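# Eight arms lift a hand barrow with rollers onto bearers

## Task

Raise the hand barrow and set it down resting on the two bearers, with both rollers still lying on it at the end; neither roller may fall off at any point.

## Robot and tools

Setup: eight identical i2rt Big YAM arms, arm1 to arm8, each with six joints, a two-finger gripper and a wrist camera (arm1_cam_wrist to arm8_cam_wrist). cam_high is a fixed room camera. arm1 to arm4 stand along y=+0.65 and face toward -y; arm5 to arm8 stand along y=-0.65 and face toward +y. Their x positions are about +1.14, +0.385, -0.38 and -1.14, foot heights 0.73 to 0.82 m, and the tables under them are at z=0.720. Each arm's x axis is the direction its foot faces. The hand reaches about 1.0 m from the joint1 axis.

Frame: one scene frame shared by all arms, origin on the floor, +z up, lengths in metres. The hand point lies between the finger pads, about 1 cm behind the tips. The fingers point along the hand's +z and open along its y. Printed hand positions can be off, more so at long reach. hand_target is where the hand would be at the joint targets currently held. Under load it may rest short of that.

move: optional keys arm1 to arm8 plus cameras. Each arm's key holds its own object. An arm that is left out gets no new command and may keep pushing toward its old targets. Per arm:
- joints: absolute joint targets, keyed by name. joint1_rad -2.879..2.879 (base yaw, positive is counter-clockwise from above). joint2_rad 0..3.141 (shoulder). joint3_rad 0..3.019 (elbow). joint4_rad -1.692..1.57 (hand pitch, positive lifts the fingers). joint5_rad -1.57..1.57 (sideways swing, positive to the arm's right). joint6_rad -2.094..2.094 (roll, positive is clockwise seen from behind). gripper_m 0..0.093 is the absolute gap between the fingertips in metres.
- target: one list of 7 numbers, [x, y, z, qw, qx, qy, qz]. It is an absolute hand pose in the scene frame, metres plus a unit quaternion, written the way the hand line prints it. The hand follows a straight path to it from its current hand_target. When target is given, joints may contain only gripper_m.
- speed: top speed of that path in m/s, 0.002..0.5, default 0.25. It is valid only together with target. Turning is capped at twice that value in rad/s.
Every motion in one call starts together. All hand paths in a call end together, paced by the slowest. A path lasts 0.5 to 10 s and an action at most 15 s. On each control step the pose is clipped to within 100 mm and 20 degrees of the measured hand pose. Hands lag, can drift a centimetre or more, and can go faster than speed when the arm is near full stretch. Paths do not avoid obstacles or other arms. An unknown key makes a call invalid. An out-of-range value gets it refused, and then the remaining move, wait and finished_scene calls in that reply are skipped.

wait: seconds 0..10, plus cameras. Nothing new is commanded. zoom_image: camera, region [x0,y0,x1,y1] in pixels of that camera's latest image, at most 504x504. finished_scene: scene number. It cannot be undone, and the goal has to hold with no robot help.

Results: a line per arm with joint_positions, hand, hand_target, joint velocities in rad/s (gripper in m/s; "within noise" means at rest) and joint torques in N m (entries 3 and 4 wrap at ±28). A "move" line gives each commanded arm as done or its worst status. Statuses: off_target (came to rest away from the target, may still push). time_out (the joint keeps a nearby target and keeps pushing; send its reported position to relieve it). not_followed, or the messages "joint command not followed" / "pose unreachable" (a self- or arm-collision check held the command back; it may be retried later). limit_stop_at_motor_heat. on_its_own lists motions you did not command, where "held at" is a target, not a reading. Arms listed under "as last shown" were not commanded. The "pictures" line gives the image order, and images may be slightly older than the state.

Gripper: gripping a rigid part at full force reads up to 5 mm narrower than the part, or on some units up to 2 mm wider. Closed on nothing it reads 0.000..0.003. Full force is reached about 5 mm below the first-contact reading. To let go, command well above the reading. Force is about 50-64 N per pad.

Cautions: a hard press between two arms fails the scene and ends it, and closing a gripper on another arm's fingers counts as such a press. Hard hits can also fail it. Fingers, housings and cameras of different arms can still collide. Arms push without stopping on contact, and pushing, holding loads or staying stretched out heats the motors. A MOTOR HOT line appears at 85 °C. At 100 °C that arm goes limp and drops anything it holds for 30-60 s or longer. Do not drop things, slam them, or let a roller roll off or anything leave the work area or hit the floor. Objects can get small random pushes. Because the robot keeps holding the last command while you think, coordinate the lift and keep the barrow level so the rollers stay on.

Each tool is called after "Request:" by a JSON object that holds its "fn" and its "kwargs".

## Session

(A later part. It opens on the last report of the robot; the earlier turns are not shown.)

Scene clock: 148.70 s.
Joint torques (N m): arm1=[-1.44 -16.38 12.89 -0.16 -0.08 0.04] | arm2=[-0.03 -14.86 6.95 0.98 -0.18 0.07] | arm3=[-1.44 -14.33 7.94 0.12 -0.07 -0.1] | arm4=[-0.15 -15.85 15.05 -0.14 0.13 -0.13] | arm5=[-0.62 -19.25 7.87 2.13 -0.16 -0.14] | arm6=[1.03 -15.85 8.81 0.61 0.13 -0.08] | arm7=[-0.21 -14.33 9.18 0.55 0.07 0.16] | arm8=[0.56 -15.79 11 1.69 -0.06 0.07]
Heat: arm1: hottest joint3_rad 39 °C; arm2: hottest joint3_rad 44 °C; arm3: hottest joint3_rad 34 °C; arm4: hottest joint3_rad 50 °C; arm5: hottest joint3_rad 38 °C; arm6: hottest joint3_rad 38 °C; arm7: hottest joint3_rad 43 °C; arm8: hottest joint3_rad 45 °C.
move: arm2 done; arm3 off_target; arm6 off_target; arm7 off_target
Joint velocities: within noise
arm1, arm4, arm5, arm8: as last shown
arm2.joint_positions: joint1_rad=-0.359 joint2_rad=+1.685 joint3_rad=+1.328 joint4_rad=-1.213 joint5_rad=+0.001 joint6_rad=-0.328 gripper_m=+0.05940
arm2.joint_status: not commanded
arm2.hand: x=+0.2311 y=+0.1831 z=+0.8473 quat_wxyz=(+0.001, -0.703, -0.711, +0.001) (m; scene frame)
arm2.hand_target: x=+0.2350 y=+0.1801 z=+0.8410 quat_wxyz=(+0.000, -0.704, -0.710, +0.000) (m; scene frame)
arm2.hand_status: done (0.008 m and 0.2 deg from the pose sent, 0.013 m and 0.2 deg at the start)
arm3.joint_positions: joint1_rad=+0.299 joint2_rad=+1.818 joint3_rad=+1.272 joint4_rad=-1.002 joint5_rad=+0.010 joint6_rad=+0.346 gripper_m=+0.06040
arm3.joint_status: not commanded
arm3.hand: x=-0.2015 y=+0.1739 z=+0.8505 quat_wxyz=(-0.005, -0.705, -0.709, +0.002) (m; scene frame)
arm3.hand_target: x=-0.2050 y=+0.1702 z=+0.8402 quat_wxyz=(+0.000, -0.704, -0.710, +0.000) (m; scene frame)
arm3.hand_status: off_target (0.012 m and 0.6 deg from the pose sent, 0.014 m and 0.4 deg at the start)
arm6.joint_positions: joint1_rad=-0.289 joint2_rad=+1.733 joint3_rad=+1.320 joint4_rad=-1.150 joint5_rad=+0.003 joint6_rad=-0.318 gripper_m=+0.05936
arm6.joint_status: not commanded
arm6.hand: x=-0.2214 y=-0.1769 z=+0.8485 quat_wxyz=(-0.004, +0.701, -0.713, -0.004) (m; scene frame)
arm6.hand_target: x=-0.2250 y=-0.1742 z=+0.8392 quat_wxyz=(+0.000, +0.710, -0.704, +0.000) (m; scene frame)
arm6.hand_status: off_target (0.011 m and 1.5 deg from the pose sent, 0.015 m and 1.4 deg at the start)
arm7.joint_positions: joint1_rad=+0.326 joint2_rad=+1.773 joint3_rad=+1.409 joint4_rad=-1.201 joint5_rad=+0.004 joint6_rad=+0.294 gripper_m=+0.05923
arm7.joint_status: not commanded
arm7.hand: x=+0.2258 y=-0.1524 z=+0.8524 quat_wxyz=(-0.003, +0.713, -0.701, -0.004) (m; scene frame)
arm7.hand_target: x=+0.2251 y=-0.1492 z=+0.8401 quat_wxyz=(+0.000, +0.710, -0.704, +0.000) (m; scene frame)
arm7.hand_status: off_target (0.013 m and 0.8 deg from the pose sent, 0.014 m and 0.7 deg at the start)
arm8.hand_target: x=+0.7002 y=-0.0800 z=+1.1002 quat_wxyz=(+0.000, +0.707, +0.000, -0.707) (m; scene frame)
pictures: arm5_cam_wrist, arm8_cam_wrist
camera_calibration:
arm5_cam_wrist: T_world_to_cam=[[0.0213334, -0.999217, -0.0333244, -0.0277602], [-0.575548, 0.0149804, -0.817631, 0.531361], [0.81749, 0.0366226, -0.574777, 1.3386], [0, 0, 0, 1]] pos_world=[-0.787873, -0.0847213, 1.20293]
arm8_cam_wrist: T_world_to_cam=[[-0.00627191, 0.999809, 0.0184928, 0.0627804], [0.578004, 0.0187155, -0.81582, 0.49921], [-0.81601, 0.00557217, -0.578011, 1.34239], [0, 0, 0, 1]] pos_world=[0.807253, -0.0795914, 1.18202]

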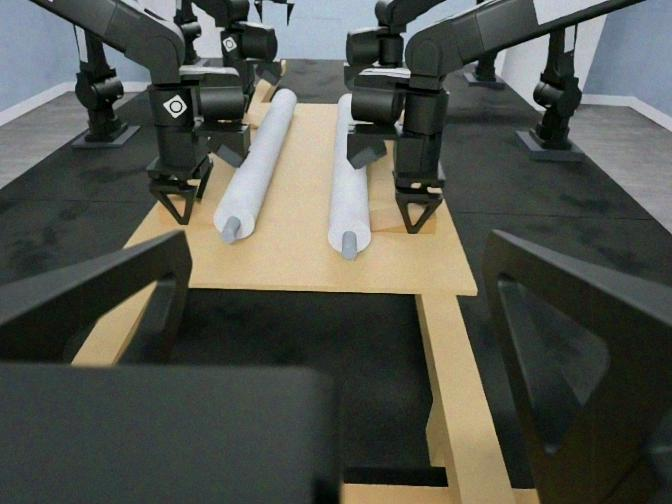

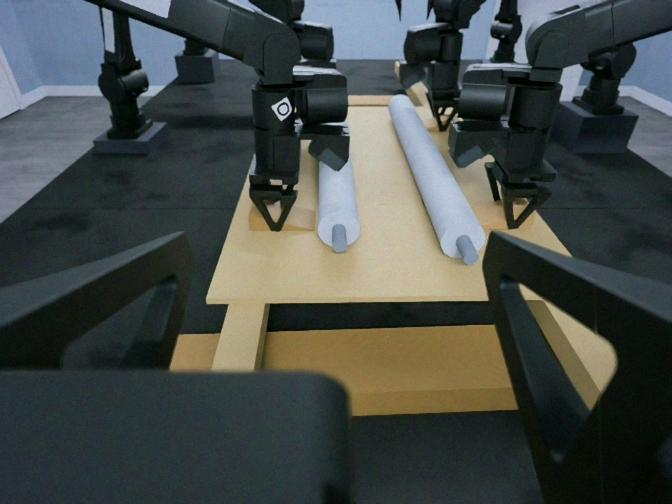

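Request:
{"fn": "move", "kwargs": {"arm2": {"target":[0.235,0.179,0.836,0,0.7043,0.7099,0],"speed":0.04}, "arm3": {"target":[-0.205,0.170,0.838,0,0.7043,0.7099,0],"speed":0.04}, "arm6": {"target":[-0.225,-0.172,0.836,0,0.7099,-0.7043,0],"speed":0.04}, "arm7": {"target":[0.225,-0.147,0.839,0,0.7099,-0.7043,0],"speed":0.04}, "cameras": ["arm8_cam_wrist","arm5_cam_wrist"]}}

Request:
{"fn": "zoom_image", "kwargs": {"camera": "arm8_cam_wrist", "region": [330, 170, 500, 260]}}

Request:
{"fn": "zoom_image", "kwargs": {"camera": "arm5_cam_wrist", "region": [130, 170, 300, 260]}}

Request:
{"fn": "zoom_image", "kwargs": {"camera": "arm8_cam_wrist", "region": [220, 170, 390, 260]}}

Request:
{"fn": "zoom_image", "kwargs": {"camera": "arm5_cam_wrist", "region": [300, 170, 470, 260]}}

Scene clock: 154.03 s.
Joint torques (N m): arm1=[-1.49 -16.56 12.94 -0.23 -0.1 0.05] | arm2=[-0.03 -14.8 6.6 0.99 -0.17 0.1] | arm3=[-1.44 -14.21 7.79 0.14 -0.07 -0.1] | arm4=[-0.21 -15.85 15.05 -0.14 0.13 -0.13] | arm5=[-0.56 -19.37 7.86 2.14 -0.16 -0.15] | arm6=[1.03 -15.62 8.98 0.68 0.12 -0.07] | arm7=[-0.5 -13.98 9.58 0.64 0.05 0.15] | arm8=[0.56 -15.79 11 1.69 -0.06 0.07]
Heat: arm1: hottest joint3_rad 39 °C; arm2: hottest joint3_rad 43 °C; arm3: hottest joint3_rad 34 °C; arm4: hottest joint3_rad 51 °C; arm5: hottest joint3_rad 38 °C; arm6: hottest joint3_rad 38 °C; arm7: hottest joint3_rad 43 °C; arm8: hottest joint3_rad 45 °C.
move: arm2 done; arm3 off_target; arm6 off_target; arm7 off_target
Joint velocities: within noise
arm1, arm4, arm5, arm8: as last shown
arm2.joint_positions: joint1_rad=-0.359 joint2_rad=+1.691 joint3_rad=+1.328 joint4_rad=-1.202 joint5_rad=+0.001 joint6_rad=-0.328 gripper_m=+0.05940
arm2.joint_status: not commanded
arm2.hand: x=+0.2304 y=+0.1805 z=+0.8446 quat_wxyz=(+0.000, -0.703, -0.711, +0.003) (m; scene frame)
arm2.hand_target: x=+0.2350 y=+0.1792 z=+0.8361 quat_wxyz=(+0.000, -0.704, -0.710, +0.000) (m; scene frame)
arm2.hand_status: done (0.010 m and 0.4 deg from the pose sent, 0.013 m and 0.2 deg at the start)
arm3.joint_positions: joint1_rad=+0.299 joint2_rad=+1.819 joint3_rad=+1.272 joint4_rad=-0.998 joint5_rad=+0.010 joint6_rad=+0.345 gripper_m=+0.06040
arm3.joint_status: not commanded
arm3.hand: x=-0.2012 y=+0.1730 z=+0.8502 quat_wxyz=(-0.007, -0.705, -0.709, +0.002) (m; scene frame)
arm3.hand_target: x=-0.2050 y=+0.1704 z=+0.8381 quat_wxyz=(+0.000, -0.704, -0.710, +0.000) (m; scene frame)
arm3.hand_status: off_target (0.013 m and 0.8 deg from the pose sent, 0.014 m and 0.6 deg at the start)
arm6.joint_positions: joint1_rad=-0.287 joint2_rad=+1.737 joint3_rad=+1.320 joint4_rad=-1.145 joint5_rad=+0.003 joint6_rad=-0.318 gripper_m=+0.05936
arm6.joint_status: not commanded
arm6.hand: x=-0.2216 y=-0.1756 z=+0.8465 quat_wxyz=(-0.004, +0.702, -0.712, -0.004) (m; scene frame)
arm6.hand_target: x=-0.2251 y=-0.1722 z=+0.8360 quat_wxyz=(+0.000, +0.710, -0.704, +0.000) (m; scene frame)
arm6.hand_status: off_target (0.012 m and 1.5 deg from the pose sent, 0.014 m and 1.5 deg at the start)
arm7.joint_positions: joint1_rad=+0.326 joint2_rad=+1.773 joint3_rad=+1.409 joint4_rad=-1.201 joint5_rad=+0.004 joint6_rad=+0.294 gripper_m=+0.05923
arm7.joint_status: not commanded
arm7.hand: x=+0.2258 y=-0.1524 z=+0.8522 quat_wxyz=(-0.003, +0.713, -0.701, -0.004) (m; scene frame)
arm7.hand_target: x=+0.2252 y=-0.1473 z=+0.8392 quat_wxyz=(+0.000, +0.710, -0.704, +0.000) (m; scene frame)
arm7.hand_status: off_target (0.014 m and 0.8 deg from the pose sent, 0.014 m and 0.8 deg at the start)
arm8.joint_positions: joint1_rad=+0.470 joint2_rad=+1.836 joint3_rad=+1.561 joint4_rad=+0.284 joint5_rad=-1.126 joint6_rad=-0.007 gripper_m=+0.09396
pictures: arm5_cam_wrist, arm8_cam_wrist
camera_calibration:
arm5_cam_wrist: T_world_to_cam=[[0.0213334, -0.999217, -0.0333244, -0.0277602], [-0.575548, 0.0149804, -0.817631, 0.531361], [0.81749, 0.0366226, -0.574777, 1.3386], [0, 0, 0, 1]] pos_world=[-0.787873, -0.0847213, 1.20293]
arm8_cam_wrist: T_world_to_cam=[[-0.00625961, 0.999816, 0.0181326, 0.0631972], [0.578003, 0.0184145, -0.815827, 0.499196], [-0.816011, 0.0053739, -0.578011, 1.34238], [0, 0, 0, 1]] pos_world=[0.807253, -0.0795918, 1.18202]

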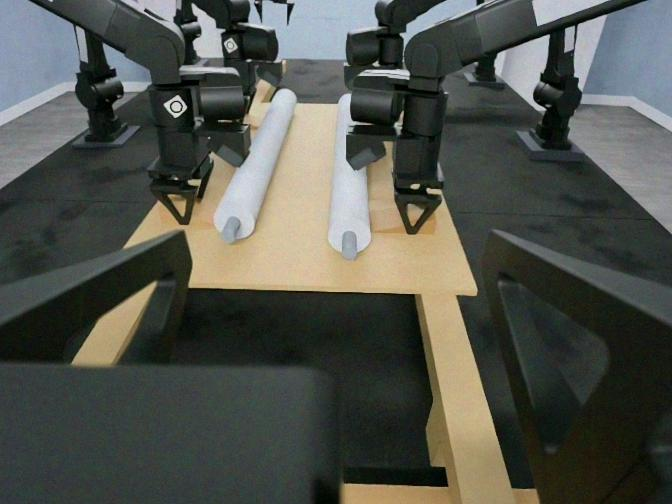

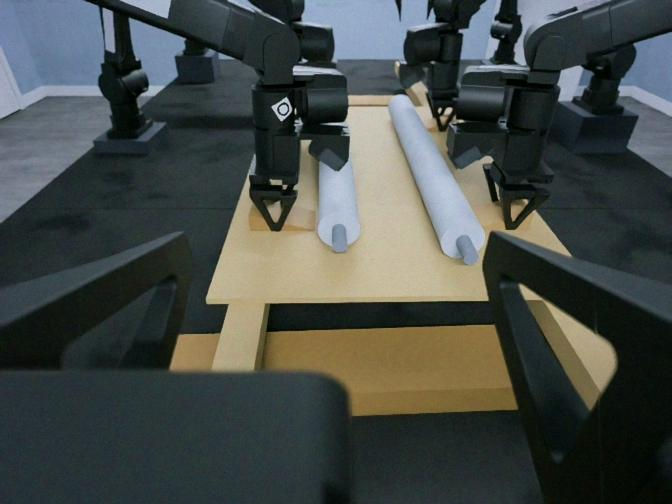

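Scaled by 2.965 from the camera's 672x504 image, which has a finer 960x720 frame.

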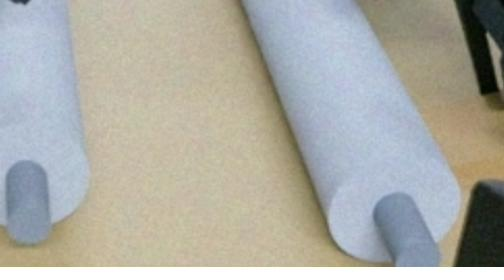

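Scaled by 2.965 from the camera's 672x504 image, which has a finer 960x720 frame.

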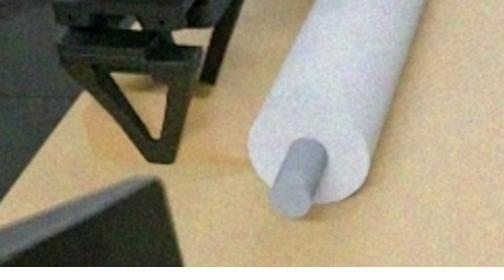

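Scaled by 2.965 from the camera's 672x504 image, which has a finer 960x720 frame.

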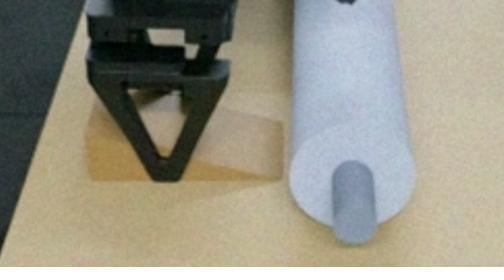

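Scaled by 2.965 from the camera's 672x504 image, which has a finer 960x720 frame.

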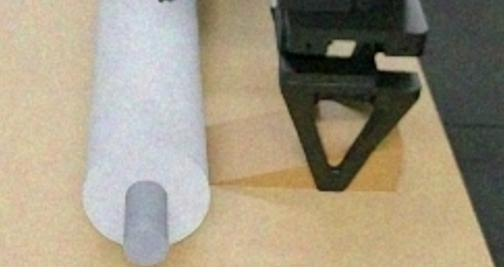

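Request:
{"fn": "move", "kwargs": {"arm7": {"target":[0.225,-0.137,0.841,0,0.7099,-0.7043,0],"speed":0.04}, "arm6": {"target":[-0.225,-0.166,0.838,0,0.7099,-0.7043,0],"speed":0.04}, "cameras": ["arm8_cam_wrist","arm5_cam_wrist"]}}

Request:
{"fn": "zoom_image", "kwargs": {"camera": "arm8_cam_wrist", "region": [220, 170, 390, 260]}}

Request:
{"fn": "zoom_image", "kwargs": {"camera": "arm5_cam_wrist", "region": [300, 170, 470, 260]}}

Scene clock: 158.00 s.
Joint torques (N m): arm1=[-1.32 -16.5 12.88 -0.09 -0.11 0.03] | arm2=[-0.03 -14.8 6.6 1.01 -0.17 0.07] | arm3=[-1.44 -14.15 7.79 0.13 -0.07 -0.1] | arm4=[-0.21 -15.85 15.05 -0.16 0.13 -0.13] | arm5=[-0.67 -19.37 7.88 2.11 -0.16 -0.15] | arm6=[1.32 -14.74 10.7 0.31 0.12 -0.03] | arm7=[-0.85 -12.98 11.93 0.09 0.05 0.1] | arm8=[0.56 -15.79 11 1.69 -0.07 0.07]
Heat: arm1: hottest joint3_rad 40 °C; arm2: hottest joint3_rad 43 °C; arm3: hottest joint3_rad 34 °C; arm4: hottest joint3_rad 51 °C; arm5: hottest joint3_rad 38 °C; arm6: hottest joint3_rad 38 °C; arm7: hottest joint3_rad 43 °C; arm8: hottest joint3_rad 45 °C.
move: arm6 off_target; arm7 off_target
Joint velocities: within noise
arm1, arm2, arm4, arm5, arm8: as last shown
arm2.joint_positions: joint1_rad=-0.359 joint2_rad=+1.691 joint3_rad=+1.328 joint4_rad=-1.202 joint5_rad=+0.001 joint6_rad=-0.327 gripper_m=+0.05940
arm3.joint_positions: joint1_rad=+0.299 joint2_rad=+1.819 joint3_rad=+1.272 joint4_rad=-0.997 joint5_rad=+0.010 joint6_rad=+0.345 gripper_m=+0.06040
arm3.joint_status: not commanded
arm3.hand: x=-0.2012 y=+0.1729 z=+0.8502 quat_wxyz=(-0.007, -0.705, -0.709, +0.003) (m; scene frame)
arm3.hand_target: x=-0.2050 y=+0.1703 z=+0.8381 quat_wxyz=(+0.000, -0.704, -0.710, +0.000) (m; scene frame)
arm3.hand_status: not commanded
arm6.joint_positions: joint1_rad=-0.287 joint2_rad=+1.738 joint3_rad=+1.320 joint4_rad=-1.145 joint5_rad=+0.003 joint6_rad=-0.318 gripper_m=+0.05936
arm6.joint_status: not commanded
arm6.hand: x=-0.2220 y=-0.1755 z=+0.8463 quat_wxyz=(-0.004, +0.702, -0.712, -0.004) (m; scene frame)
arm6.hand_target: x=-0.2252 y=-0.1663 z=+0.8381 quat_wxyz=(+0.000, +0.710, -0.704, +0.000) (m; scene frame)
arm6.hand_status: off_target (0.013 m and 1.4 deg from the pose sent, 0.013 m and 1.5 deg at the start)
arm7.joint_positions: joint1_rad=+0.326 joint2_rad=+1.779 joint3_rad=+1.414 joint4_rad=-1.201 joint5_rad=+0.004 joint6_rad=+0.294 gripper_m=+0.05923
arm7.joint_status: not commanded
arm7.hand: x=+0.2253 y=-0.1506 z=+0.8510 quat_wxyz=(-0.003, +0.713, -0.701, -0.004) (m; scene frame)
arm7.hand_target: x=+0.2252 y=-0.1377 z=+0.8409 quat_wxyz=(+0.000, +0.710, -0.704, +0.000) (m; scene frame)
arm7.hand_status: off_target (0.017 m and 0.8 deg from the pose sent, 0.019 m and 0.8 deg at the start)
pictures: arm5_cam_wrist, arm8_cam_wrist
camera_calibration:
arm5_cam_wrist: T_world_to_cam=[[0.0213334, -0.999217, -0.0333244, -0.0277602], [-0.575548, 0.0149804, -0.817631, 0.531361], [0.81749, 0.0366226, -0.574777, 1.3386], [0, 0, 0, 1]] pos_world=[-0.787873, -0.0847213, 1.20293]
arm8_cam_wrist: T_world_to_cam=[[-0.00625961, 0.999816, 0.0181326, 0.0631972], [0.578003, 0.0184145, -0.815827, 0.499196], [-0.816011, 0.0053739, -0.578011, 1.34238], [0, 0, 0, 1]] pos_world=[0.807253, -0.0795918, 1.18202]

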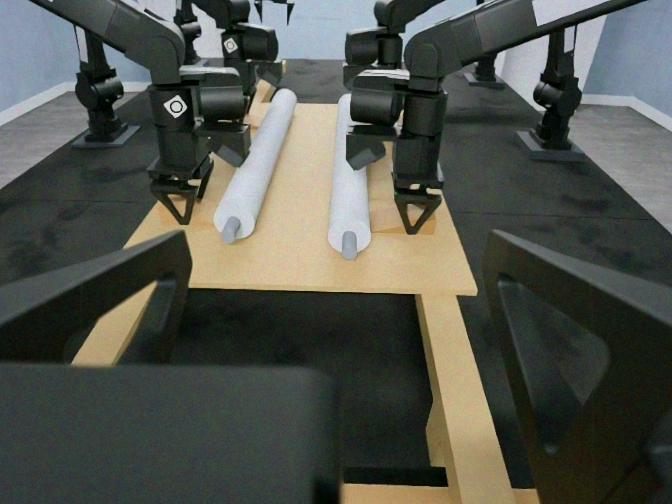

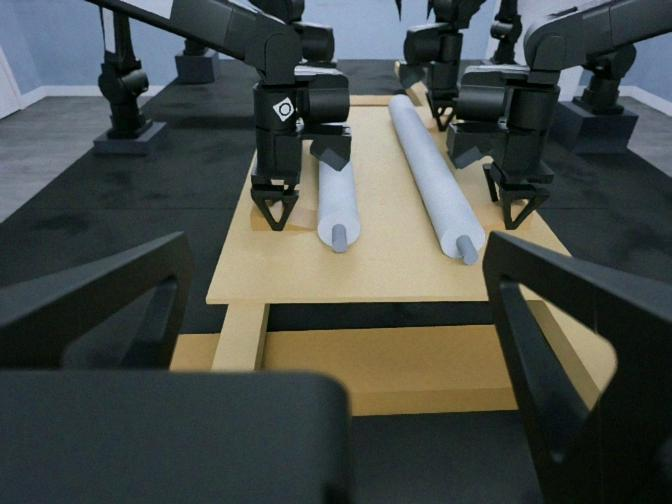

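Scaled by 2.965 from the camera's 672x504 image, which has a finer 960x720 frame.

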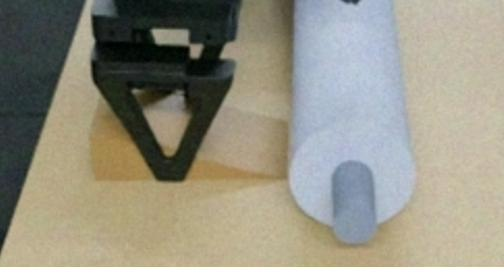

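Scaled by 2.965 from the camera's 672x504 image, which has a finer 960x720 frame.

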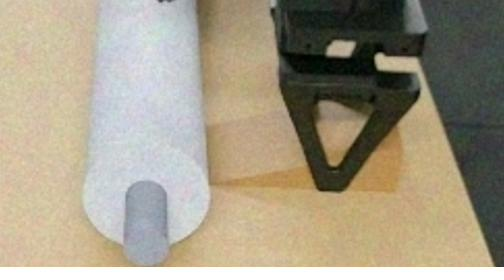

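Request:
{"fn": "move", "kwargs": {"arm2": {"target":[0.2315,0.1803,0.842,0,0.7043,0.7099,0],"speed":0.05}, "arm3": {"target":[-0.202,0.1725,0.845,0,0.7043,0.7099,0],"speed":0.05}, "arm6": {"target":[-0.2225,-0.174,0.843,0,0.7099,-0.7043,0],"speed":0.05}, "arm7": {"target":[0.2255,-0.149,0.847,0,0.7099,-0.7043,0],"speed":0.05}, "cameras": []}}

Request:
{"fn": "move", "kwargs": {"arm2": {"joints":{"gripper_m":0.065}}, "arm3": {"joints":{"gripper_m":0.065}}, "arm6": {"joints":{"gripper_m":0.065}}, "arm7": {"joints":{"gripper_m":0.065}}, "cameras": ["arm8_cam_wrist","arm5_cam_wrist"]}}

Scene clock: 162.37 s.
Joint torques (N m): arm1=[-1.49 -17.03 12.93 -0.24 -0.11 0.04] | arm2=[-0.67 -15.33 7.27 0.42 -0.17 0] | arm3=[-0.79 -15.21 8.03 -0.46 -0.06 -0.03] | arm4=[-0.15 -15.85 15.05 -0.14 0.13 -0.13] | arm5=[-0.44 -19.43 7.86 2.14 -0.16 -0.15] | arm6=[0.5 -16.56 9.54 0.02 0.13 -0.11] | arm7=[0.09 -15.21 9.58 -0.05 0.07 0.16] | arm8=[0.62 -15.85 11.02 1.69 -0.07 0.07]
Heat: arm1: hottest joint3_rad 40 °C; arm2: hottest joint3_rad 43 °C; arm3: hottest joint3_rad 34 °C; arm4: hottest joint3_rad 51 °C; arm5: hottest joint3_rad 38 °C; arm6: hottest joint3_rad 38 °C; arm7: hottest joint3_rad 43 °C; arm8: hottest joint3_rad 45 °C.
move: arm2 done; arm3 done; arm6 done; arm7 done
Joint velocities: within noise
arm1, arm4, arm5, arm8: as last shown
arm2.joint_positions: joint1_rad=-0.359 joint2_rad=+1.691 joint3_rad=+1.328 joint4_rad=-1.202 joint5_rad=+0.001 joint6_rad=-0.327 gripper_m=+0.05940
arm2.joint_status: not commanded
arm2.hand: x=+0.2304 y=+0.1805 z=+0.8446 quat_wxyz=(+0.000, -0.703, -0.711, +0.003) (m; scene frame)
arm2.hand_target: x=+0.2315 y=+0.1804 z=+0.8420 quat_wxyz=(+0.000, -0.704, -0.710, +0.000) (m; scene frame)
arm2.hand_status: done (0.003 m and 0.4 deg from the pose sent, 0.003 m and 0.4 deg at the start)
arm3.joint_positions: joint1_rad=+0.299 joint2_rad=+1.819 joint3_rad=+1.272 joint4_rad=-0.997 joint5_rad=+0.010 joint6_rad=+0.345 gripper_m=+0.06040
arm3.joint_status: not commanded
arm3.hand: x=-0.2012 y=+0.1729 z=+0.8502 quat_wxyz=(-0.007, -0.705, -0.709, +0.003) (m; scene frame)
arm3.hand_target: x=-0.2019 y=+0.1725 z=+0.8450 quat_wxyz=(+0.000, -0.704, -0.710, +0.000) (m; scene frame)
arm3.hand_status: done (0.005 m and 0.8 deg from the pose sent, 0.005 m and 0.8 deg at the start)
arm6.joint_positions: joint1_rad=-0.287 joint2_rad=+1.738 joint3_rad=+1.320 joint4_rad=-1.145 joint5_rad=+0.003 joint6_rad=-0.319 gripper_m=+0.05936
arm6.joint_status: not commanded
arm6.hand: x=-0.2220 y=-0.1755 z=+0.8463 quat_wxyz=(-0.004, +0.702, -0.712, -0.004) (m; scene frame)
arm6.hand_target: x=-0.2226 y=-0.1740 z=+0.8431 quat_wxyz=(+0.000, +0.710, -0.704, +0.000) (m; scene frame)
arm6.hand_status: done (0.004 m and 1.4 deg from the pose sent, 0.004 m and 1.4 deg at the start)
arm7.joint_positions: joint1_rad=+0.326 joint2_rad=+1.779 joint3_rad=+1.414 joint4_rad=-1.201 joint5_rad=+0.004 joint6_rad=+0.294 gripper_m=+0.05923
arm7.joint_status: not commanded
arm7.hand: x=+0.2253 y=-0.1506 z=+0.8510 quat_wxyz=(-0.003, +0.713, -0.701, -0.004) (m; scene frame)
arm7.hand_target: x=+0.2255 y=-0.1491 z=+0.8469 quat_wxyz=(+0.000, +0.710, -0.704, +0.000) (m; scene frame)
arm7.hand_status: done (0.004 m and 0.8 deg from the pose sent, 0.004 m and 0.8 deg at the start)
pictures: none
No camera images: "cameras" was empty.

Scene clock: 162.77 s.
Joint torques (N m): arm1=[-1.49 -16.03 12.88 -0.28 -0.09 0.06] | arm2=[-0.62 -15.21 7.23 0.43 -0.17 0] | arm3=[-0.85 -14.56 7.97 -0.44 -0.06 -0.04] | arm4=[-0.21 -15.85 15.05 -0.16 0.13 -0.13] | arm5=[-0.62 -19.25 7.9 2.11 -0.16 -0.14] | arm6=[0.56 -16.62 9.5 -0.01 0.11 -0.08] | arm7=[-0.21 -15.97 9.57 -0.12 0.05 0.14] | arm8=[0.62 -15.79 11 1.69 -0.07 0.07]
Heat: arm1: hottest joint3_rad 40 °C; arm2: hottest joint3_rad 43 °C; arm3: hottest joint3_rad 34 °C; arm4: hottest joint3_rad 51 °C; arm5: hottest joint3_rad 38 °C; arm6: hottest joint3_rad 38 °C; arm7: hottest joint3_rad 43 °C; arm8: hottest joint3_rad 45 °C.
move: arm2 done; arm3 done; arm6 done; arm7 done
Joint velocities: arm1=[within noise] | arm2=[within noise] | arm3=[within noise] | arm4=[within noise] | arm5=[within noise] | arm6=[-0.005 -0.005 0.002 -0.017 0.081 -0.022 0.004] | arm7=[-0.015 -0.005 -0.002 0.002 -0.022 -0.081 0.004] | arm8=[within noise]
arm1, arm4, arm5, arm8: as last shown
arm2.joint_positions: joint1_rad=-0.359 joint2_rad=+1.691 joint3_rad=+1.328 joint4_rad=-1.202 joint5_rad=+0.001 joint6_rad=-0.327 gripper_m=+0.06470
arm2.joint_status: all done
arm2.hand: x=+0.2304 y=+0.1805 z=+0.8446 quat_wxyz=(+0.000, -0.703, -0.711, +0.003) (m; scene frame)
arm2.hand_target: x=+0.2315 y=+0.1804 z=+0.8420 quat_wxyz=(+0.000, -0.704, -0.710, +0.000) (m; scene frame)
arm2.hand_status: not commanded
arm3.joint_positions: joint1_rad=+0.299 joint2_rad=+1.819 joint3_rad=+1.272 joint4_rad=-0.997 joint5_rad=+0.010 joint6_rad=+0.345 gripper_m=+0.06470
arm3.joint_status: all done
arm3.hand: x=-0.2012 y=+0.1729 z=+0.8502 quat_wxyz=(-0.007, -0.705, -0.709, +0.003) (m; scene frame)
arm3.hand_target: x=-0.2019 y=+0.1725 z=+0.8450 quat_wxyz=(+0.000, -0.704, -0.710, +0.000) (m; scene frame)
arm3.hand_status: not commanded
arm6.joint_positions: joint1_rad=-0.287 joint2_rad=+1.738 joint3_rad=+1.320 joint4_rad=-1.145 joint5_rad=+0.003 joint6_rad=-0.320 gripper_m=+0.06468
arm6.joint_status: all done
arm6.hand: x=-0.2220 y=-0.1755 z=+0.8463 quat_wxyz=(-0.004, +0.703, -0.711, -0.004) (m; scene frame)
arm6.hand_target: x=-0.2226 y=-0.1740 z=+0.8431 quat_wxyz=(+0.000, +0.710, -0.704, +0.000) (m; scene frame)
arm6.hand_status: not commanded
arm7.joint_positions: joint1_rad=+0.326 joint2_rad=+1.779 joint3_rad=+1.414 joint4_rad=-1.201 joint5_rad=+0.004 joint6_rad=+0.294 gripper_m=+0.06466
arm7.joint_status: all done
arm7.hand: x=+0.2254 y=-0.1505 z=+0.8510 quat_wxyz=(-0.003, +0.713, -0.701, -0.004) (m; scene frame)
arm7.hand_target: x=+0.2256 y=-0.1490 z=+0.8469 quat_wxyz=(+0.000, +0.710, -0.704, +0.000) (m; scene frame)
arm7.hand_status: not commanded
pictures: arm5_cam_wrist, arm8_cam_wrist
camera_calibration:
arm5_cam_wrist: T_world_to_cam=[[0.0213334, -0.999217, -0.0333244, -0.0277602], [-0.575548, 0.0149804, -0.817631, 0.531361], [0.81749, 0.0366226, -0.574777, 1.3386], [0, 0, 0, 1]] pos_world=[-0.787873, -0.0847213, 1.20293]
arm8_cam_wrist: T_world_to_cam=[[-0.00625961, 0.999816, 0.0181326, 0.0631972], [0.578003, 0.0184145, -0.815827, 0.499196], [-0.816011, 0.0053739, -0.578011, 1.34238], [0, 0, 0, 1]] pos_world=[0.807253, -0.0795918, 1.18202]

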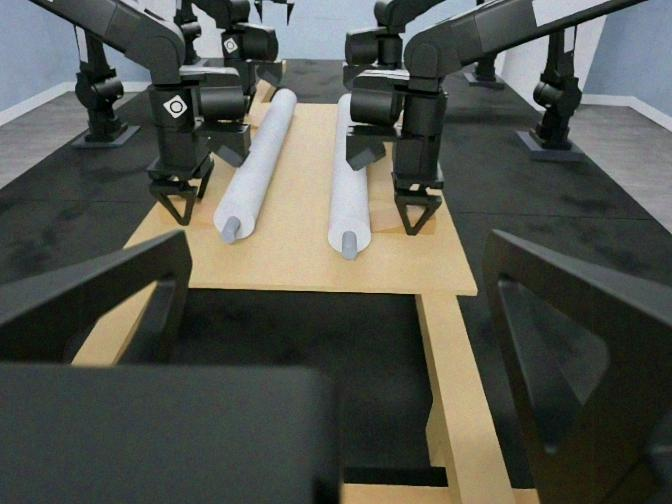

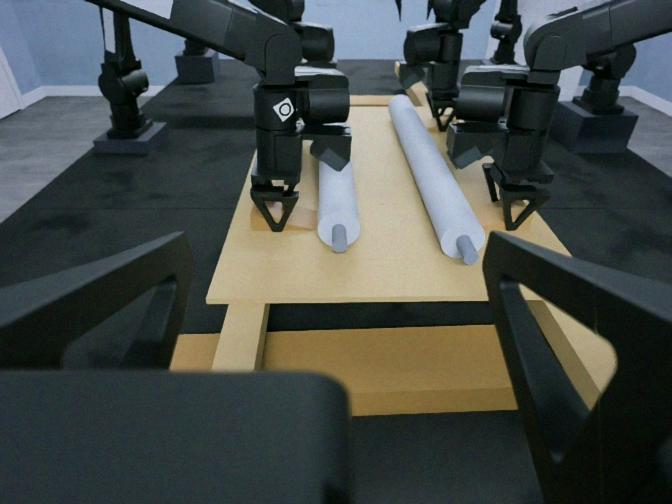

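Request:
{"fn": "move", "kwargs": {"arm2": {"joints":{"gripper_m":0.09}}, "arm3": {"joints":{"gripper_m":0.09}}, "arm6": {"joints":{"gripper_m":0.09}}, "arm7": {"joints":{"gripper_m":0.09}}, "cameras": ["arm2_cam_wrist","arm3_cam_wrist","arm6_cam_wrist","arm7_cam_wrist"]}}

Scene clock: 165.17 s.
Joint torques (N m): arm1=[-1.38 -16.73 12.86 -0.16 -0.1 0.05] | arm2=[-0.62 -15.27 7.27 0.42 -0.17 0] | arm3=[-0.85 -15.21 8.02 -0.43 -0.07 -0.04] | arm4=[-0.21 -15.85 15.05 -0.16 0.13 -0.13] | arm5=[-0.62 -19.31 7.88 2.18 -0.16 -0.13] | arm6=[0.62 -16.56 9.5 0.06 0.12 -0.1] | arm7=[-0.26 -15.44 9.62 -0.03 0.05 0.16] | arm8=[0.56 -15.85 11 1.69 -0.07 0.07]
Heat: arm1: hottest joint3_rad 40 °C; arm2: hottest joint3_rad 43 °C; arm3: hottest joint3_rad 34 °C; arm4: hottest joint3_rad 51 °C; arm5: hottest joint3_rad 38 °C; arm6: hottest joint3_rad 38 °C; arm7: hottest joint3_rad 43 °C; arm8: hottest joint3_rad 45 °C.
move: arm2 done; arm3 done; arm6 done; arm7 done
Joint velocities: within noise
arm1, arm4, arm5, arm8: as last shown
arm2.joint_positions: joint1_rad=-0.359 joint2_rad=+1.691 joint3_rad=+1.328 joint4_rad=-1.202 joint5_rad=+0.001 joint6_rad=-0.327 gripper_m=+0.08985
arm2.joint_status: all done
arm2.hand: x=+0.2304 y=+0.1805 z=+0.8446 quat_wxyz=(+0.000, -0.703, -0.711, +0.003) (m; scene frame)
arm2.hand_target: x=+0.2315 y=+0.1804 z=+0.8420 quat_wxyz=(+0.000, -0.704, -0.710, +0.000) (m; scene frame)
arm2.hand_status: not commanded
arm3.joint_positions: joint1_rad=+0.299 joint2_rad=+1.819 joint3_rad=+1.272 joint4_rad=-0.997 joint5_rad=+0.010 joint6_rad=+0.345 gripper_m=+0.08983
arm3.joint_status: all done
arm3.hand: x=-0.2012 y=+0.1729 z=+0.8502 quat_wxyz=(-0.007, -0.705, -0.709, +0.003) (m; scene frame)
arm3.hand_target: x=-0.2019 y=+0.1725 z=+0.8450 quat_wxyz=(+0.000, -0.704, -0.710, +0.000) (m; scene frame)
arm3.hand_status: not commanded
arm6.joint_positions: joint1_rad=-0.287 joint2_rad=+1.738 joint3_rad=+1.320 joint4_rad=-1.145 joint5_rad=+0.003 joint6_rad=-0.320 gripper_m=+0.08983
arm6.joint_status: all done
arm6.hand: x=-0.2220 y=-0.1755 z=+0.8463 quat_wxyz=(-0.004, +0.703, -0.711, -0.004) (m; scene frame)
arm6.hand_target: x=-0.2226 y=-0.1740 z=+0.8431 quat_wxyz=(+0.000, +0.710, -0.704, +0.000) (m; scene frame)
arm6.hand_status: not commanded
arm7.joint_positions: joint1_rad=+0.326 joint2_rad=+1.779 joint3_rad=+1.414 joint4_rad=-1.201 joint5_rad=+0.004 joint6_rad=+0.294 gripper_m=+0.08981
arm7.joint_status: all done
arm7.hand: x=+0.2254 y=-0.1505 z=+0.8510 quat_wxyz=(-0.003, +0.713, -0.701, -0.004) (m; scene frame)
arm7.hand_target: x=+0.2256 y=-0.1490 z=+0.8469 quat_wxyz=(+0.000, +0.710, -0.704, +0.000) (m; scene frame)
arm7.hand_status: not commanded
pictures: arm2_cam_wrist, arm3_cam_wrist, arm6_cam_wrist, arm7_cam_wrist
camera_calibration:
arm2_cam_wrist: T_world_to_cam=[[-0.999955, -0.00944136, 0.000775747, 0.231957], [-0.00719218, 0.809928, 0.586485, -0.639049], [-0.00616552, 0.586454, -0.809959, 0.705636], [0, 0, 0, 1]] pos_world=[0.231701, 0.105951, 0.946149]
arm3_cam_wrist: T_world_to_cam=[[-0.999899, -0.014016, -0.0023592, -0.196488], [-0.0129309, 0.828172, 0.560325, -0.617165], [-0.00589969, 0.560299, -0.82827, 0.730972], [0, 0, 0, 1]] pos_world=[-0.200136, 0.0988025, 0.950791]
arm6_cam_wrist: T_world_to_cam=[[0.999424, -0.0335123, -0.00531499, 0.22231], [-0.0245071, -0.82127, 0.570013, -0.627441], [-0.0234675, -0.569554, -0.821619, 0.71823], [0, 0, 0, 1]] pos_world=[-0.220704, -0.0987779, 0.948942]
arm7_cam_wrist: T_world_to_cam=[[0.999647, 0.0244532, 0.0103748, -0.231104], [0.0140611, -0.818495, 0.574341, -0.610182], [0.0225362, -0.573993, -0.81855, 0.731926], [0, 0, 0, 1]] pos_world=[0.223107, -0.0736598, 0.951969]

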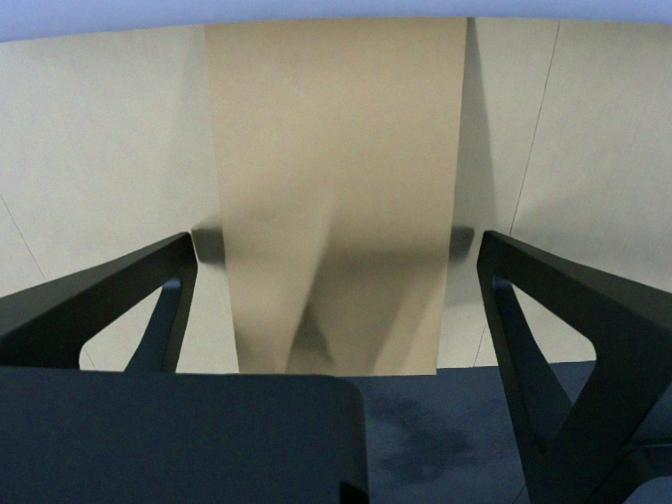

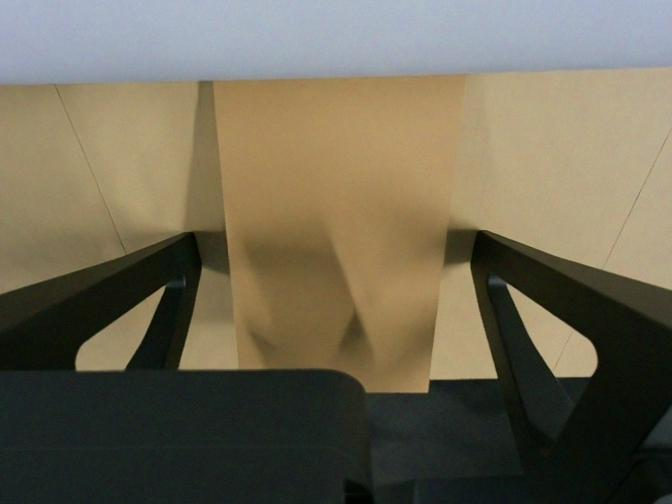

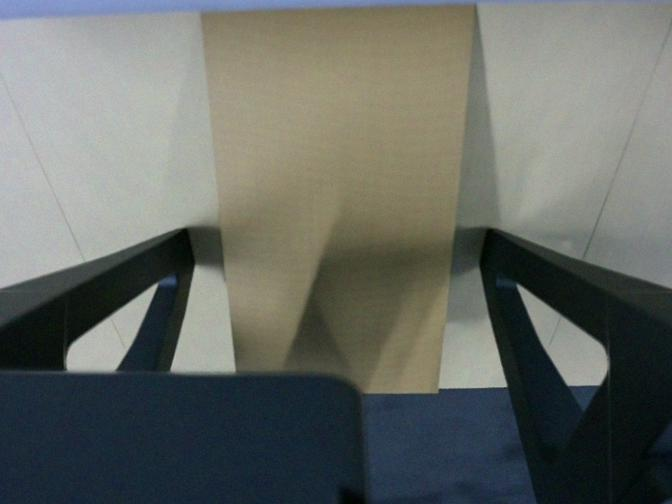

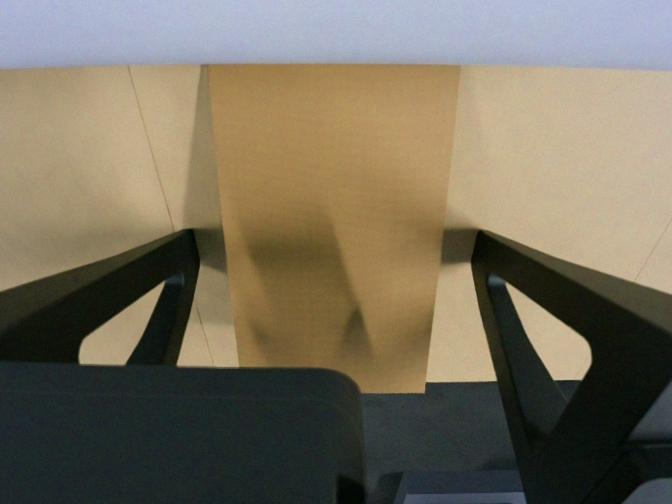

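Request:
{"fn": "move", "kwargs": {"arm2": {"target":[0.2305,0.179,0.93,0,0.7043,0.7099,0],"speed":0.08}, "arm3": {"target":[-0.2015,0.171,0.93,0,0.7043,0.7099,0],"speed":0.08}, "arm6": {"target":[-0.2222,-0.1735,0.93,0,0.7099,-0.7043,0],"speed":0.08}, "arm7": {"target":[0.2255,-0.149,0.93,0,0.7099,-0.7043,0],"speed":0.08}, "cameras": ["arm8_cam_wrist","arm5_cam_wrist"]}}

Request:
{"fn": "move", "kwargs": {"arm2": {"target":[0.2305,0.20,1.02,0,0.7043,0.7099,0],"speed":0.2}, "arm3": {"target":[-0.2015,0.20,1.02,0,0.7043,0.7099,0],"speed":0.2}, "arm6": {"target":[-0.2222,-0.20,1.02,0,0.7099,-0.7043,0],"speed":0.2}, "arm7": {"target":[0.2255,-0.20,1.02,0,0.7099,-0.7043,0],"speed":0.2}, "cameras": ["arm8_cam_wrist","arm5_cam_wrist"]}}

Scene clock: 170.60 s.
Joint torques (N m): arm1=[-1.38 -16.26 12.85 -0.17 -0.09 0.03] | arm2=[-0.79 -17.32 12.03 -0.17 -0.18 -0.02] | arm3=[-0.67 -18.08 11.7 -0.66 -0.06 -0.02] | arm4=[-0.21 -15.79 15.05 -0.14 0.13 -0.13] | arm5=[-0.56 -19.25 7.91 2.15 -0.16 -0.14] | arm6=[0.67 -18.37 13.03 -0.28 0.12 -0.09] | arm7=[-0.03 -17.67 13.75 -0.4 0.09 0.16] | arm8=[0.62 -15.85 11 1.7 -0.07 0.07]
Heat: arm1: hottest joint3_rad 40 °C; arm2: hottest joint3_rad 43 °C; arm3: hottest joint3_rad 34 °C; arm4: hottest joint3_rad 51 °C; arm5: hottest joint3_rad 38 °C; arm6: hottest joint3_rad 38 °C; arm7: hottest joint3_rad 43 °C; arm8: hottest joint3_rad 44 °C.
move: arm2 off_target; arm3 off_target; arm6 off_target; arm7 off_target
Joint velocities: within noise
arm1.joint_positions: joint1_rad=-0.501 joint2_rad=+1.671 joint3_rad=+1.568 joint4_rad=-1.490 joint5_rad=+0.003 joint6_rad=+1.073 gripper_m=+0.09396
arm1.joint_status: not commanded
arm1.hand: x=+0.9093 y=+0.2090 z=+0.9844 quat_wxyz=(+0.014, -1.000, -0.010, -0.005) (m; scene frame)
arm1.hand_target: x=+0.9004 y=+0.2007 z=+1.0000 quat_wxyz=(+0.000, -1.000, +0.000, +0.000) (m; scene frame)
arm1.hand_status: not commanded
arm2.joint_positions: joint1_rad=-0.359 joint2_rad=+1.657 joint3_rad=+1.430 joint4_rad=-1.412 joint5_rad=+0.001 joint6_rad=-0.327 gripper_m=+0.08994
arm2.joint_status: not commanded
arm2.hand: x=+0.2352 y=+0.1951 z=+0.8983 quat_wxyz=(+0.016, -0.703, -0.710, -0.030) (m; scene frame)
arm2.hand_target: x=+0.2310 y=+0.1806 z=+0.9300 quat_wxyz=(+0.000, -0.704, -0.710, +0.000) (m; scene frame)
arm2.hand_status: off_target (0.036 m and 3.9 deg from the pose sent, 0.085 m and 0.4 deg at the start)
arm3.joint_positions: joint1_rad=+0.299 joint2_rad=+1.759 joint3_rad=+1.343 joint4_rad=-1.202 joint5_rad=+0.010 joint6_rad=+0.345 gripper_m=+0.08992
arm3.joint_status: not commanded
arm3.hand: x=-0.2071 y=+0.1874 z=+0.9040 quat_wxyz=(+0.026, -0.705, -0.709, -0.013) (m; scene frame)
arm3.hand_target: x=-0.2018 y=+0.1721 z=+0.9302 quat_wxyz=(+0.000, -0.704, -0.710, +0.000) (m; scene frame)
arm3.hand_status: off_target (0.031 m and 3.4 deg from the pose sent, 0.080 m and 0.8 deg at the start)
arm4.joint_positions: joint1_rad=+0.569 joint2_rad=+1.725 joint3_rad=+1.613 joint4_rad=-1.497 joint5_rad=-0.007 joint6_rad=-1.025 gripper_m=+0.09397
arm4.joint_status: not commanded
arm4.hand: x=-0.8774 y=+0.2070 z=+0.9795 quat_wxyz=(+0.010, -0.008, -1.000, -0.019) (m; scene frame)
arm4.hand_target: x=-0.8686 y=+0.1959 z=+1.0000 quat_wxyz=(+0.000, +0.000, -1.000, +0.000) (m; scene frame)
arm4.hand_status: not commanded
arm5.joint_positions: joint1_rad=-0.500 joint2_rad=+1.902 joint3_rad=+1.480 joint4_rad=+0.464 joint5_rad=+1.100 joint6_rad=+0.008 gripper_m=+0.09396
arm5.joint_status: not commanded
arm5.hand: x=-0.6886 y=-0.0807 z=+1.1281 quat_wxyz=(-0.712, -0.009, -0.702, -0.015) (m; scene frame)
arm5.hand_target: x=-0.6807 y=-0.0809 z=+1.1002 quat_wxyz=(-0.707, +0.000, -0.707, +0.000) (m; scene frame)
arm5.hand_status: not commanded
arm6.joint_positions: joint1_rad=-0.287 joint2_rad=+1.691 joint3_rad=+1.428 joint4_rad=-1.358 joint5_rad=+0.004 joint6_rad=-0.321 gripper_m=+0.08990
arm6.joint_status: not commanded
arm6.hand: x=-0.2254 y=-0.1870 z=+0.9078 quat_wxyz=(+0.022, +0.703, -0.711, +0.009) (m; scene frame)
arm6.hand_target: x=-0.2225 y=-0.1743 z=+0.9301 quat_wxyz=(+0.000, +0.710, -0.704, +0.000) (m; scene frame)
arm6.hand_status: off_target (0.026 m and 3.0 deg from the pose sent, 0.084 m and 1.3 deg at the start)
arm7.joint_positions: joint1_rad=+0.326 joint2_rad=+1.749 joint3_rad=+1.509 joint4_rad=-1.396 joint5_rad=+0.003 joint6_rad=+0.295 gripper_m=+0.08990
arm7.joint_status: not commanded
arm7.hand: x=+0.2297 y=-0.1639 z=+0.9013 quat_wxyz=(+0.014, +0.713, -0.701, +0.027) (m; scene frame)
arm7.hand_target: x=+0.2260 y=-0.1504 z=+0.9299 quat_wxyz=(+0.000, +0.710, -0.704, +0.000) (m; scene frame)
arm7.hand_status: off_target (0.033 m and 3.5 deg from the pose sent, 0.079 m and 0.8 deg at the start)
arm8.joint_positions: joint1_rad=+0.470 joint2_rad=+1.836 joint3_rad=+1.561 joint4_rad=+0.284 joint5_rad=-1.126 joint6_rad=-0.007 gripper_m=+0.09396
arm8.joint_status: not commanded
arm8.hand: x=+0.7063 y=-0.0784 z=+1.1066 quat_wxyz=(-0.004, +0.708, -0.001, -0.706) (m; scene frame)
arm8.hand_target: x=+0.7002 y=-0.0800 z=+1.1002 quat_wxyz=(+0.000, +0.707, +0.000, -0.707) (m; scene frame)
arm8.hand_status: not commanded
pictures: arm5_cam_wrist, arm8_cam_wrist
camera_calibration:
arm5_cam_wrist: T_world_to_cam=[[0.0213334, -0.999217, -0.0333244, -0.0277602], [-0.575548, 0.0149804, -0.817631, 0.531361], [0.81749, 0.0366226, -0.574777, 1.3386], [0, 0, 0, 1]] pos_world=[-0.787873, -0.0847213, 1.20293]
arm8_cam_wrist: T_world_to_cam=[[-0.00625961, 0.999816, 0.0181326, 0.0631972], [0.578003, 0.0184145, -0.815827, 0.499196], [-0.816011, 0.0053739, -0.578011, 1.34238], [0, 0, 0, 1]] pos_world=[0.807253, -0.0795918, 1.18202]

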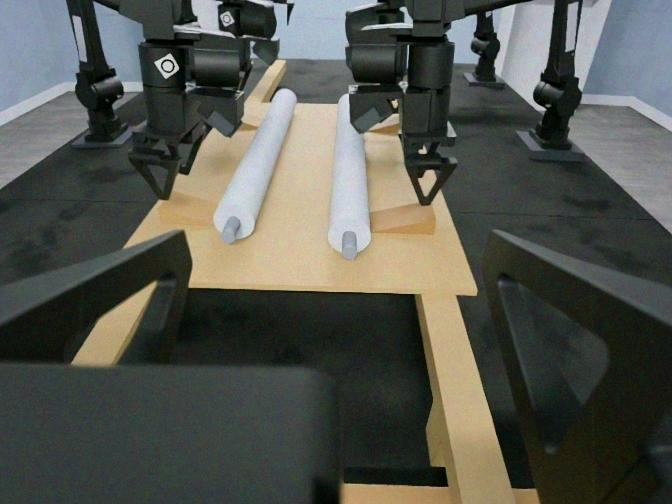

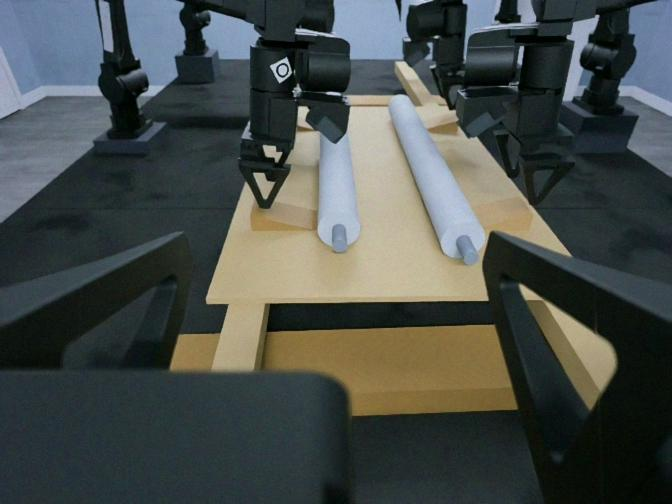

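Scene clock: 171.93 s.
Joint torques (N m): arm1=[-1.32 -16.44 12.86 -0.2 -0.11 0.03] | arm2=[-1.67 -14.86 12.27 -0.1 -0.15 -0.15] | arm3=[-0.03 -15.38 12.41 -0.65 -0.07 0.12] | arm4=[-0.21 -15.85 15.05 -0.14 0.13 -0.14] | arm5=[-0.56 -19.37 7.87 2.11 -0.15 -0.14] | arm6=[-0.56 -15.21 13.26 -0.2 0.12 -0.11] | arm7=[0.67 -15.85 13.96 -0.42 0.1 0.24] | arm8=[0.62 -15.79 11 1.69 -0.07 0.07]
Heat: arm1: hottest joint3_rad 40 °C; arm2: hottest joint3_rad 43 °C; arm3: hottest joint3_rad 34 °C; arm4: hottest joint3_rad 52 °C; arm5: hottest joint3_rad 38 °C; arm6: hottest joint3_rad 38 °C; arm7: hottest joint3_rad 43 °C; arm8: hottest joint3_rad 44 °C.
move: arm2 off_target; arm3 off_target; arm6 off_target; arm7 off_target
Joint velocities: within noise
arm1, arm4, arm5, arm8: as last shown
arm2.joint_positions: joint1_rad=-0.363 joint2_rad=+1.580 joint3_rad=+1.593 joint4_rad=-1.634 joint5_rad=+0.001 joint6_rad=-0.327 gripper_m=+0.08994
arm2.joint_status: not commanded
arm2.hand: x=+0.2381 y=+0.2100 z=+0.9958 quat_wxyz=(+0.012, -0.705, -0.709, -0.022) (m; scene frame)
arm2.hand_target: x=+0.2309 y=+0.2013 z=+1.0198 quat_wxyz=(+0.000, -0.704, -0.710, +0.000) (m; scene frame)
arm2.hand_status: off_target (0.027 m and 2.9 deg from the pose sent, 0.122 m and 3.9 deg at the start)
arm3.joint_positions: joint1_rad=+0.315 joint2_rad=+1.616 joint3_rad=+1.421 joint4_rad=-1.408 joint5_rad=+0.010 joint6_rad=+0.352 gripper_m=+0.08992
arm3.joint_status: not commanded
arm3.hand: x=-0.2088 y=+0.2105 z=+1.0006 quat_wxyz=(+0.019, -0.702, -0.712, -0.009) (m; scene frame)
arm3.hand_target: x=-0.2018 y=+0.2008 z=+1.0201 quat_wxyz=(+0.000, -0.704, -0.710, +0.000) (m; scene frame)
arm3.hand_status: off_target (0.023 m and 2.5 deg from the pose sent, 0.117 m and 3.4 deg at the start)
arm6.joint_positions: joint1_rad=-0.290 joint2_rad=+1.585 joint3_rad=+1.559 joint4_rad=-1.573 joint5_rad=+0.004 joint6_rad=-0.336 gripper_m=+0.08990
arm6.joint_status: not commanded
arm6.hand: x=-0.2305 y=-0.2080 z=+1.0070 quat_wxyz=(+0.013, +0.707, -0.707, +0.005) (m; scene frame)
arm6.hand_target: x=-0.2224 y=-0.2005 z=+1.0199 quat_wxyz=(+0.000, +0.710, -0.704, +0.000) (m; scene frame)
arm6.hand_status: off_target (0.017 m and 1.6 deg from the pose sent, 0.113 m and 3.0 deg at the start)
arm7.joint_positions: joint1_rad=+0.351 joint2_rad=+1.591 joint3_rad=+1.569 joint4_rad=-1.594 joint5_rad=+0.003 joint6_rad=+0.322 gripper_m=+0.08990
arm7.joint_status: not commanded
arm7.hand: x=+0.2321 y=-0.2087 z=+0.9996 quat_wxyz=(+0.009, +0.712, -0.702, +0.018) (m; scene frame)
arm7.hand_target: x=+0.2258 y=-0.2008 z=+1.0199 quat_wxyz=(+0.000, +0.710, -0.704, -0.001) (m; scene frame)
arm7.hand_status: off_target (0.023 m and 2.4 deg from the pose sent, 0.124 m and 3.5 deg at the start)
pictures: arm5_cam_wrist, arm8_cam_wrist
camera_calibration:
arm5_cam_wrist: T_world_to_cam=[[0.0213334, -0.999217, -0.0333244, -0.0277602], [-0.575548, 0.0149804, -0.817631, 0.531361], [0.81749, 0.0366226, -0.574777, 1.3386], [0, 0, 0, 1]] pos_world=[-0.787873, -0.0847213, 1.20293]
arm8_cam_wrist: T_world_to_cam=[[-0.00625961, 0.999816, 0.0181326, 0.0631972], [0.578003, 0.0184145, -0.815827, 0.499196], [-0.816011, 0.0053739, -0.578011, 1.34238], [0, 0, 0, 1]] pos_world=[0.807253, -0.0795918, 1.18202]

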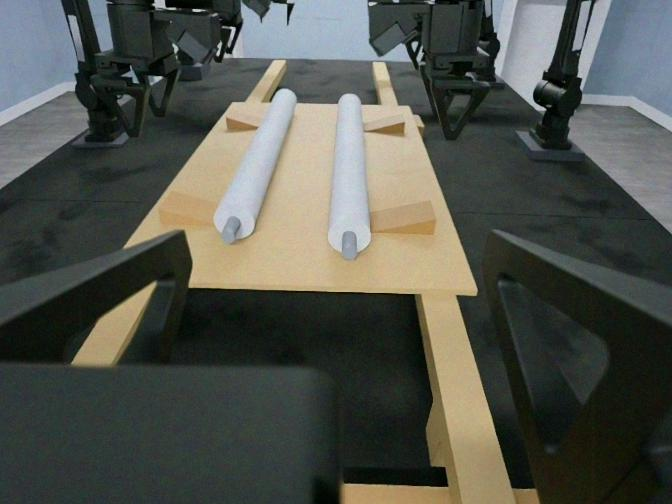

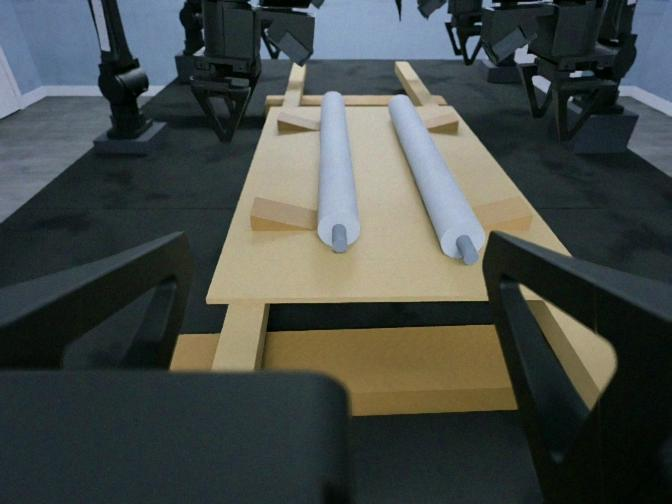

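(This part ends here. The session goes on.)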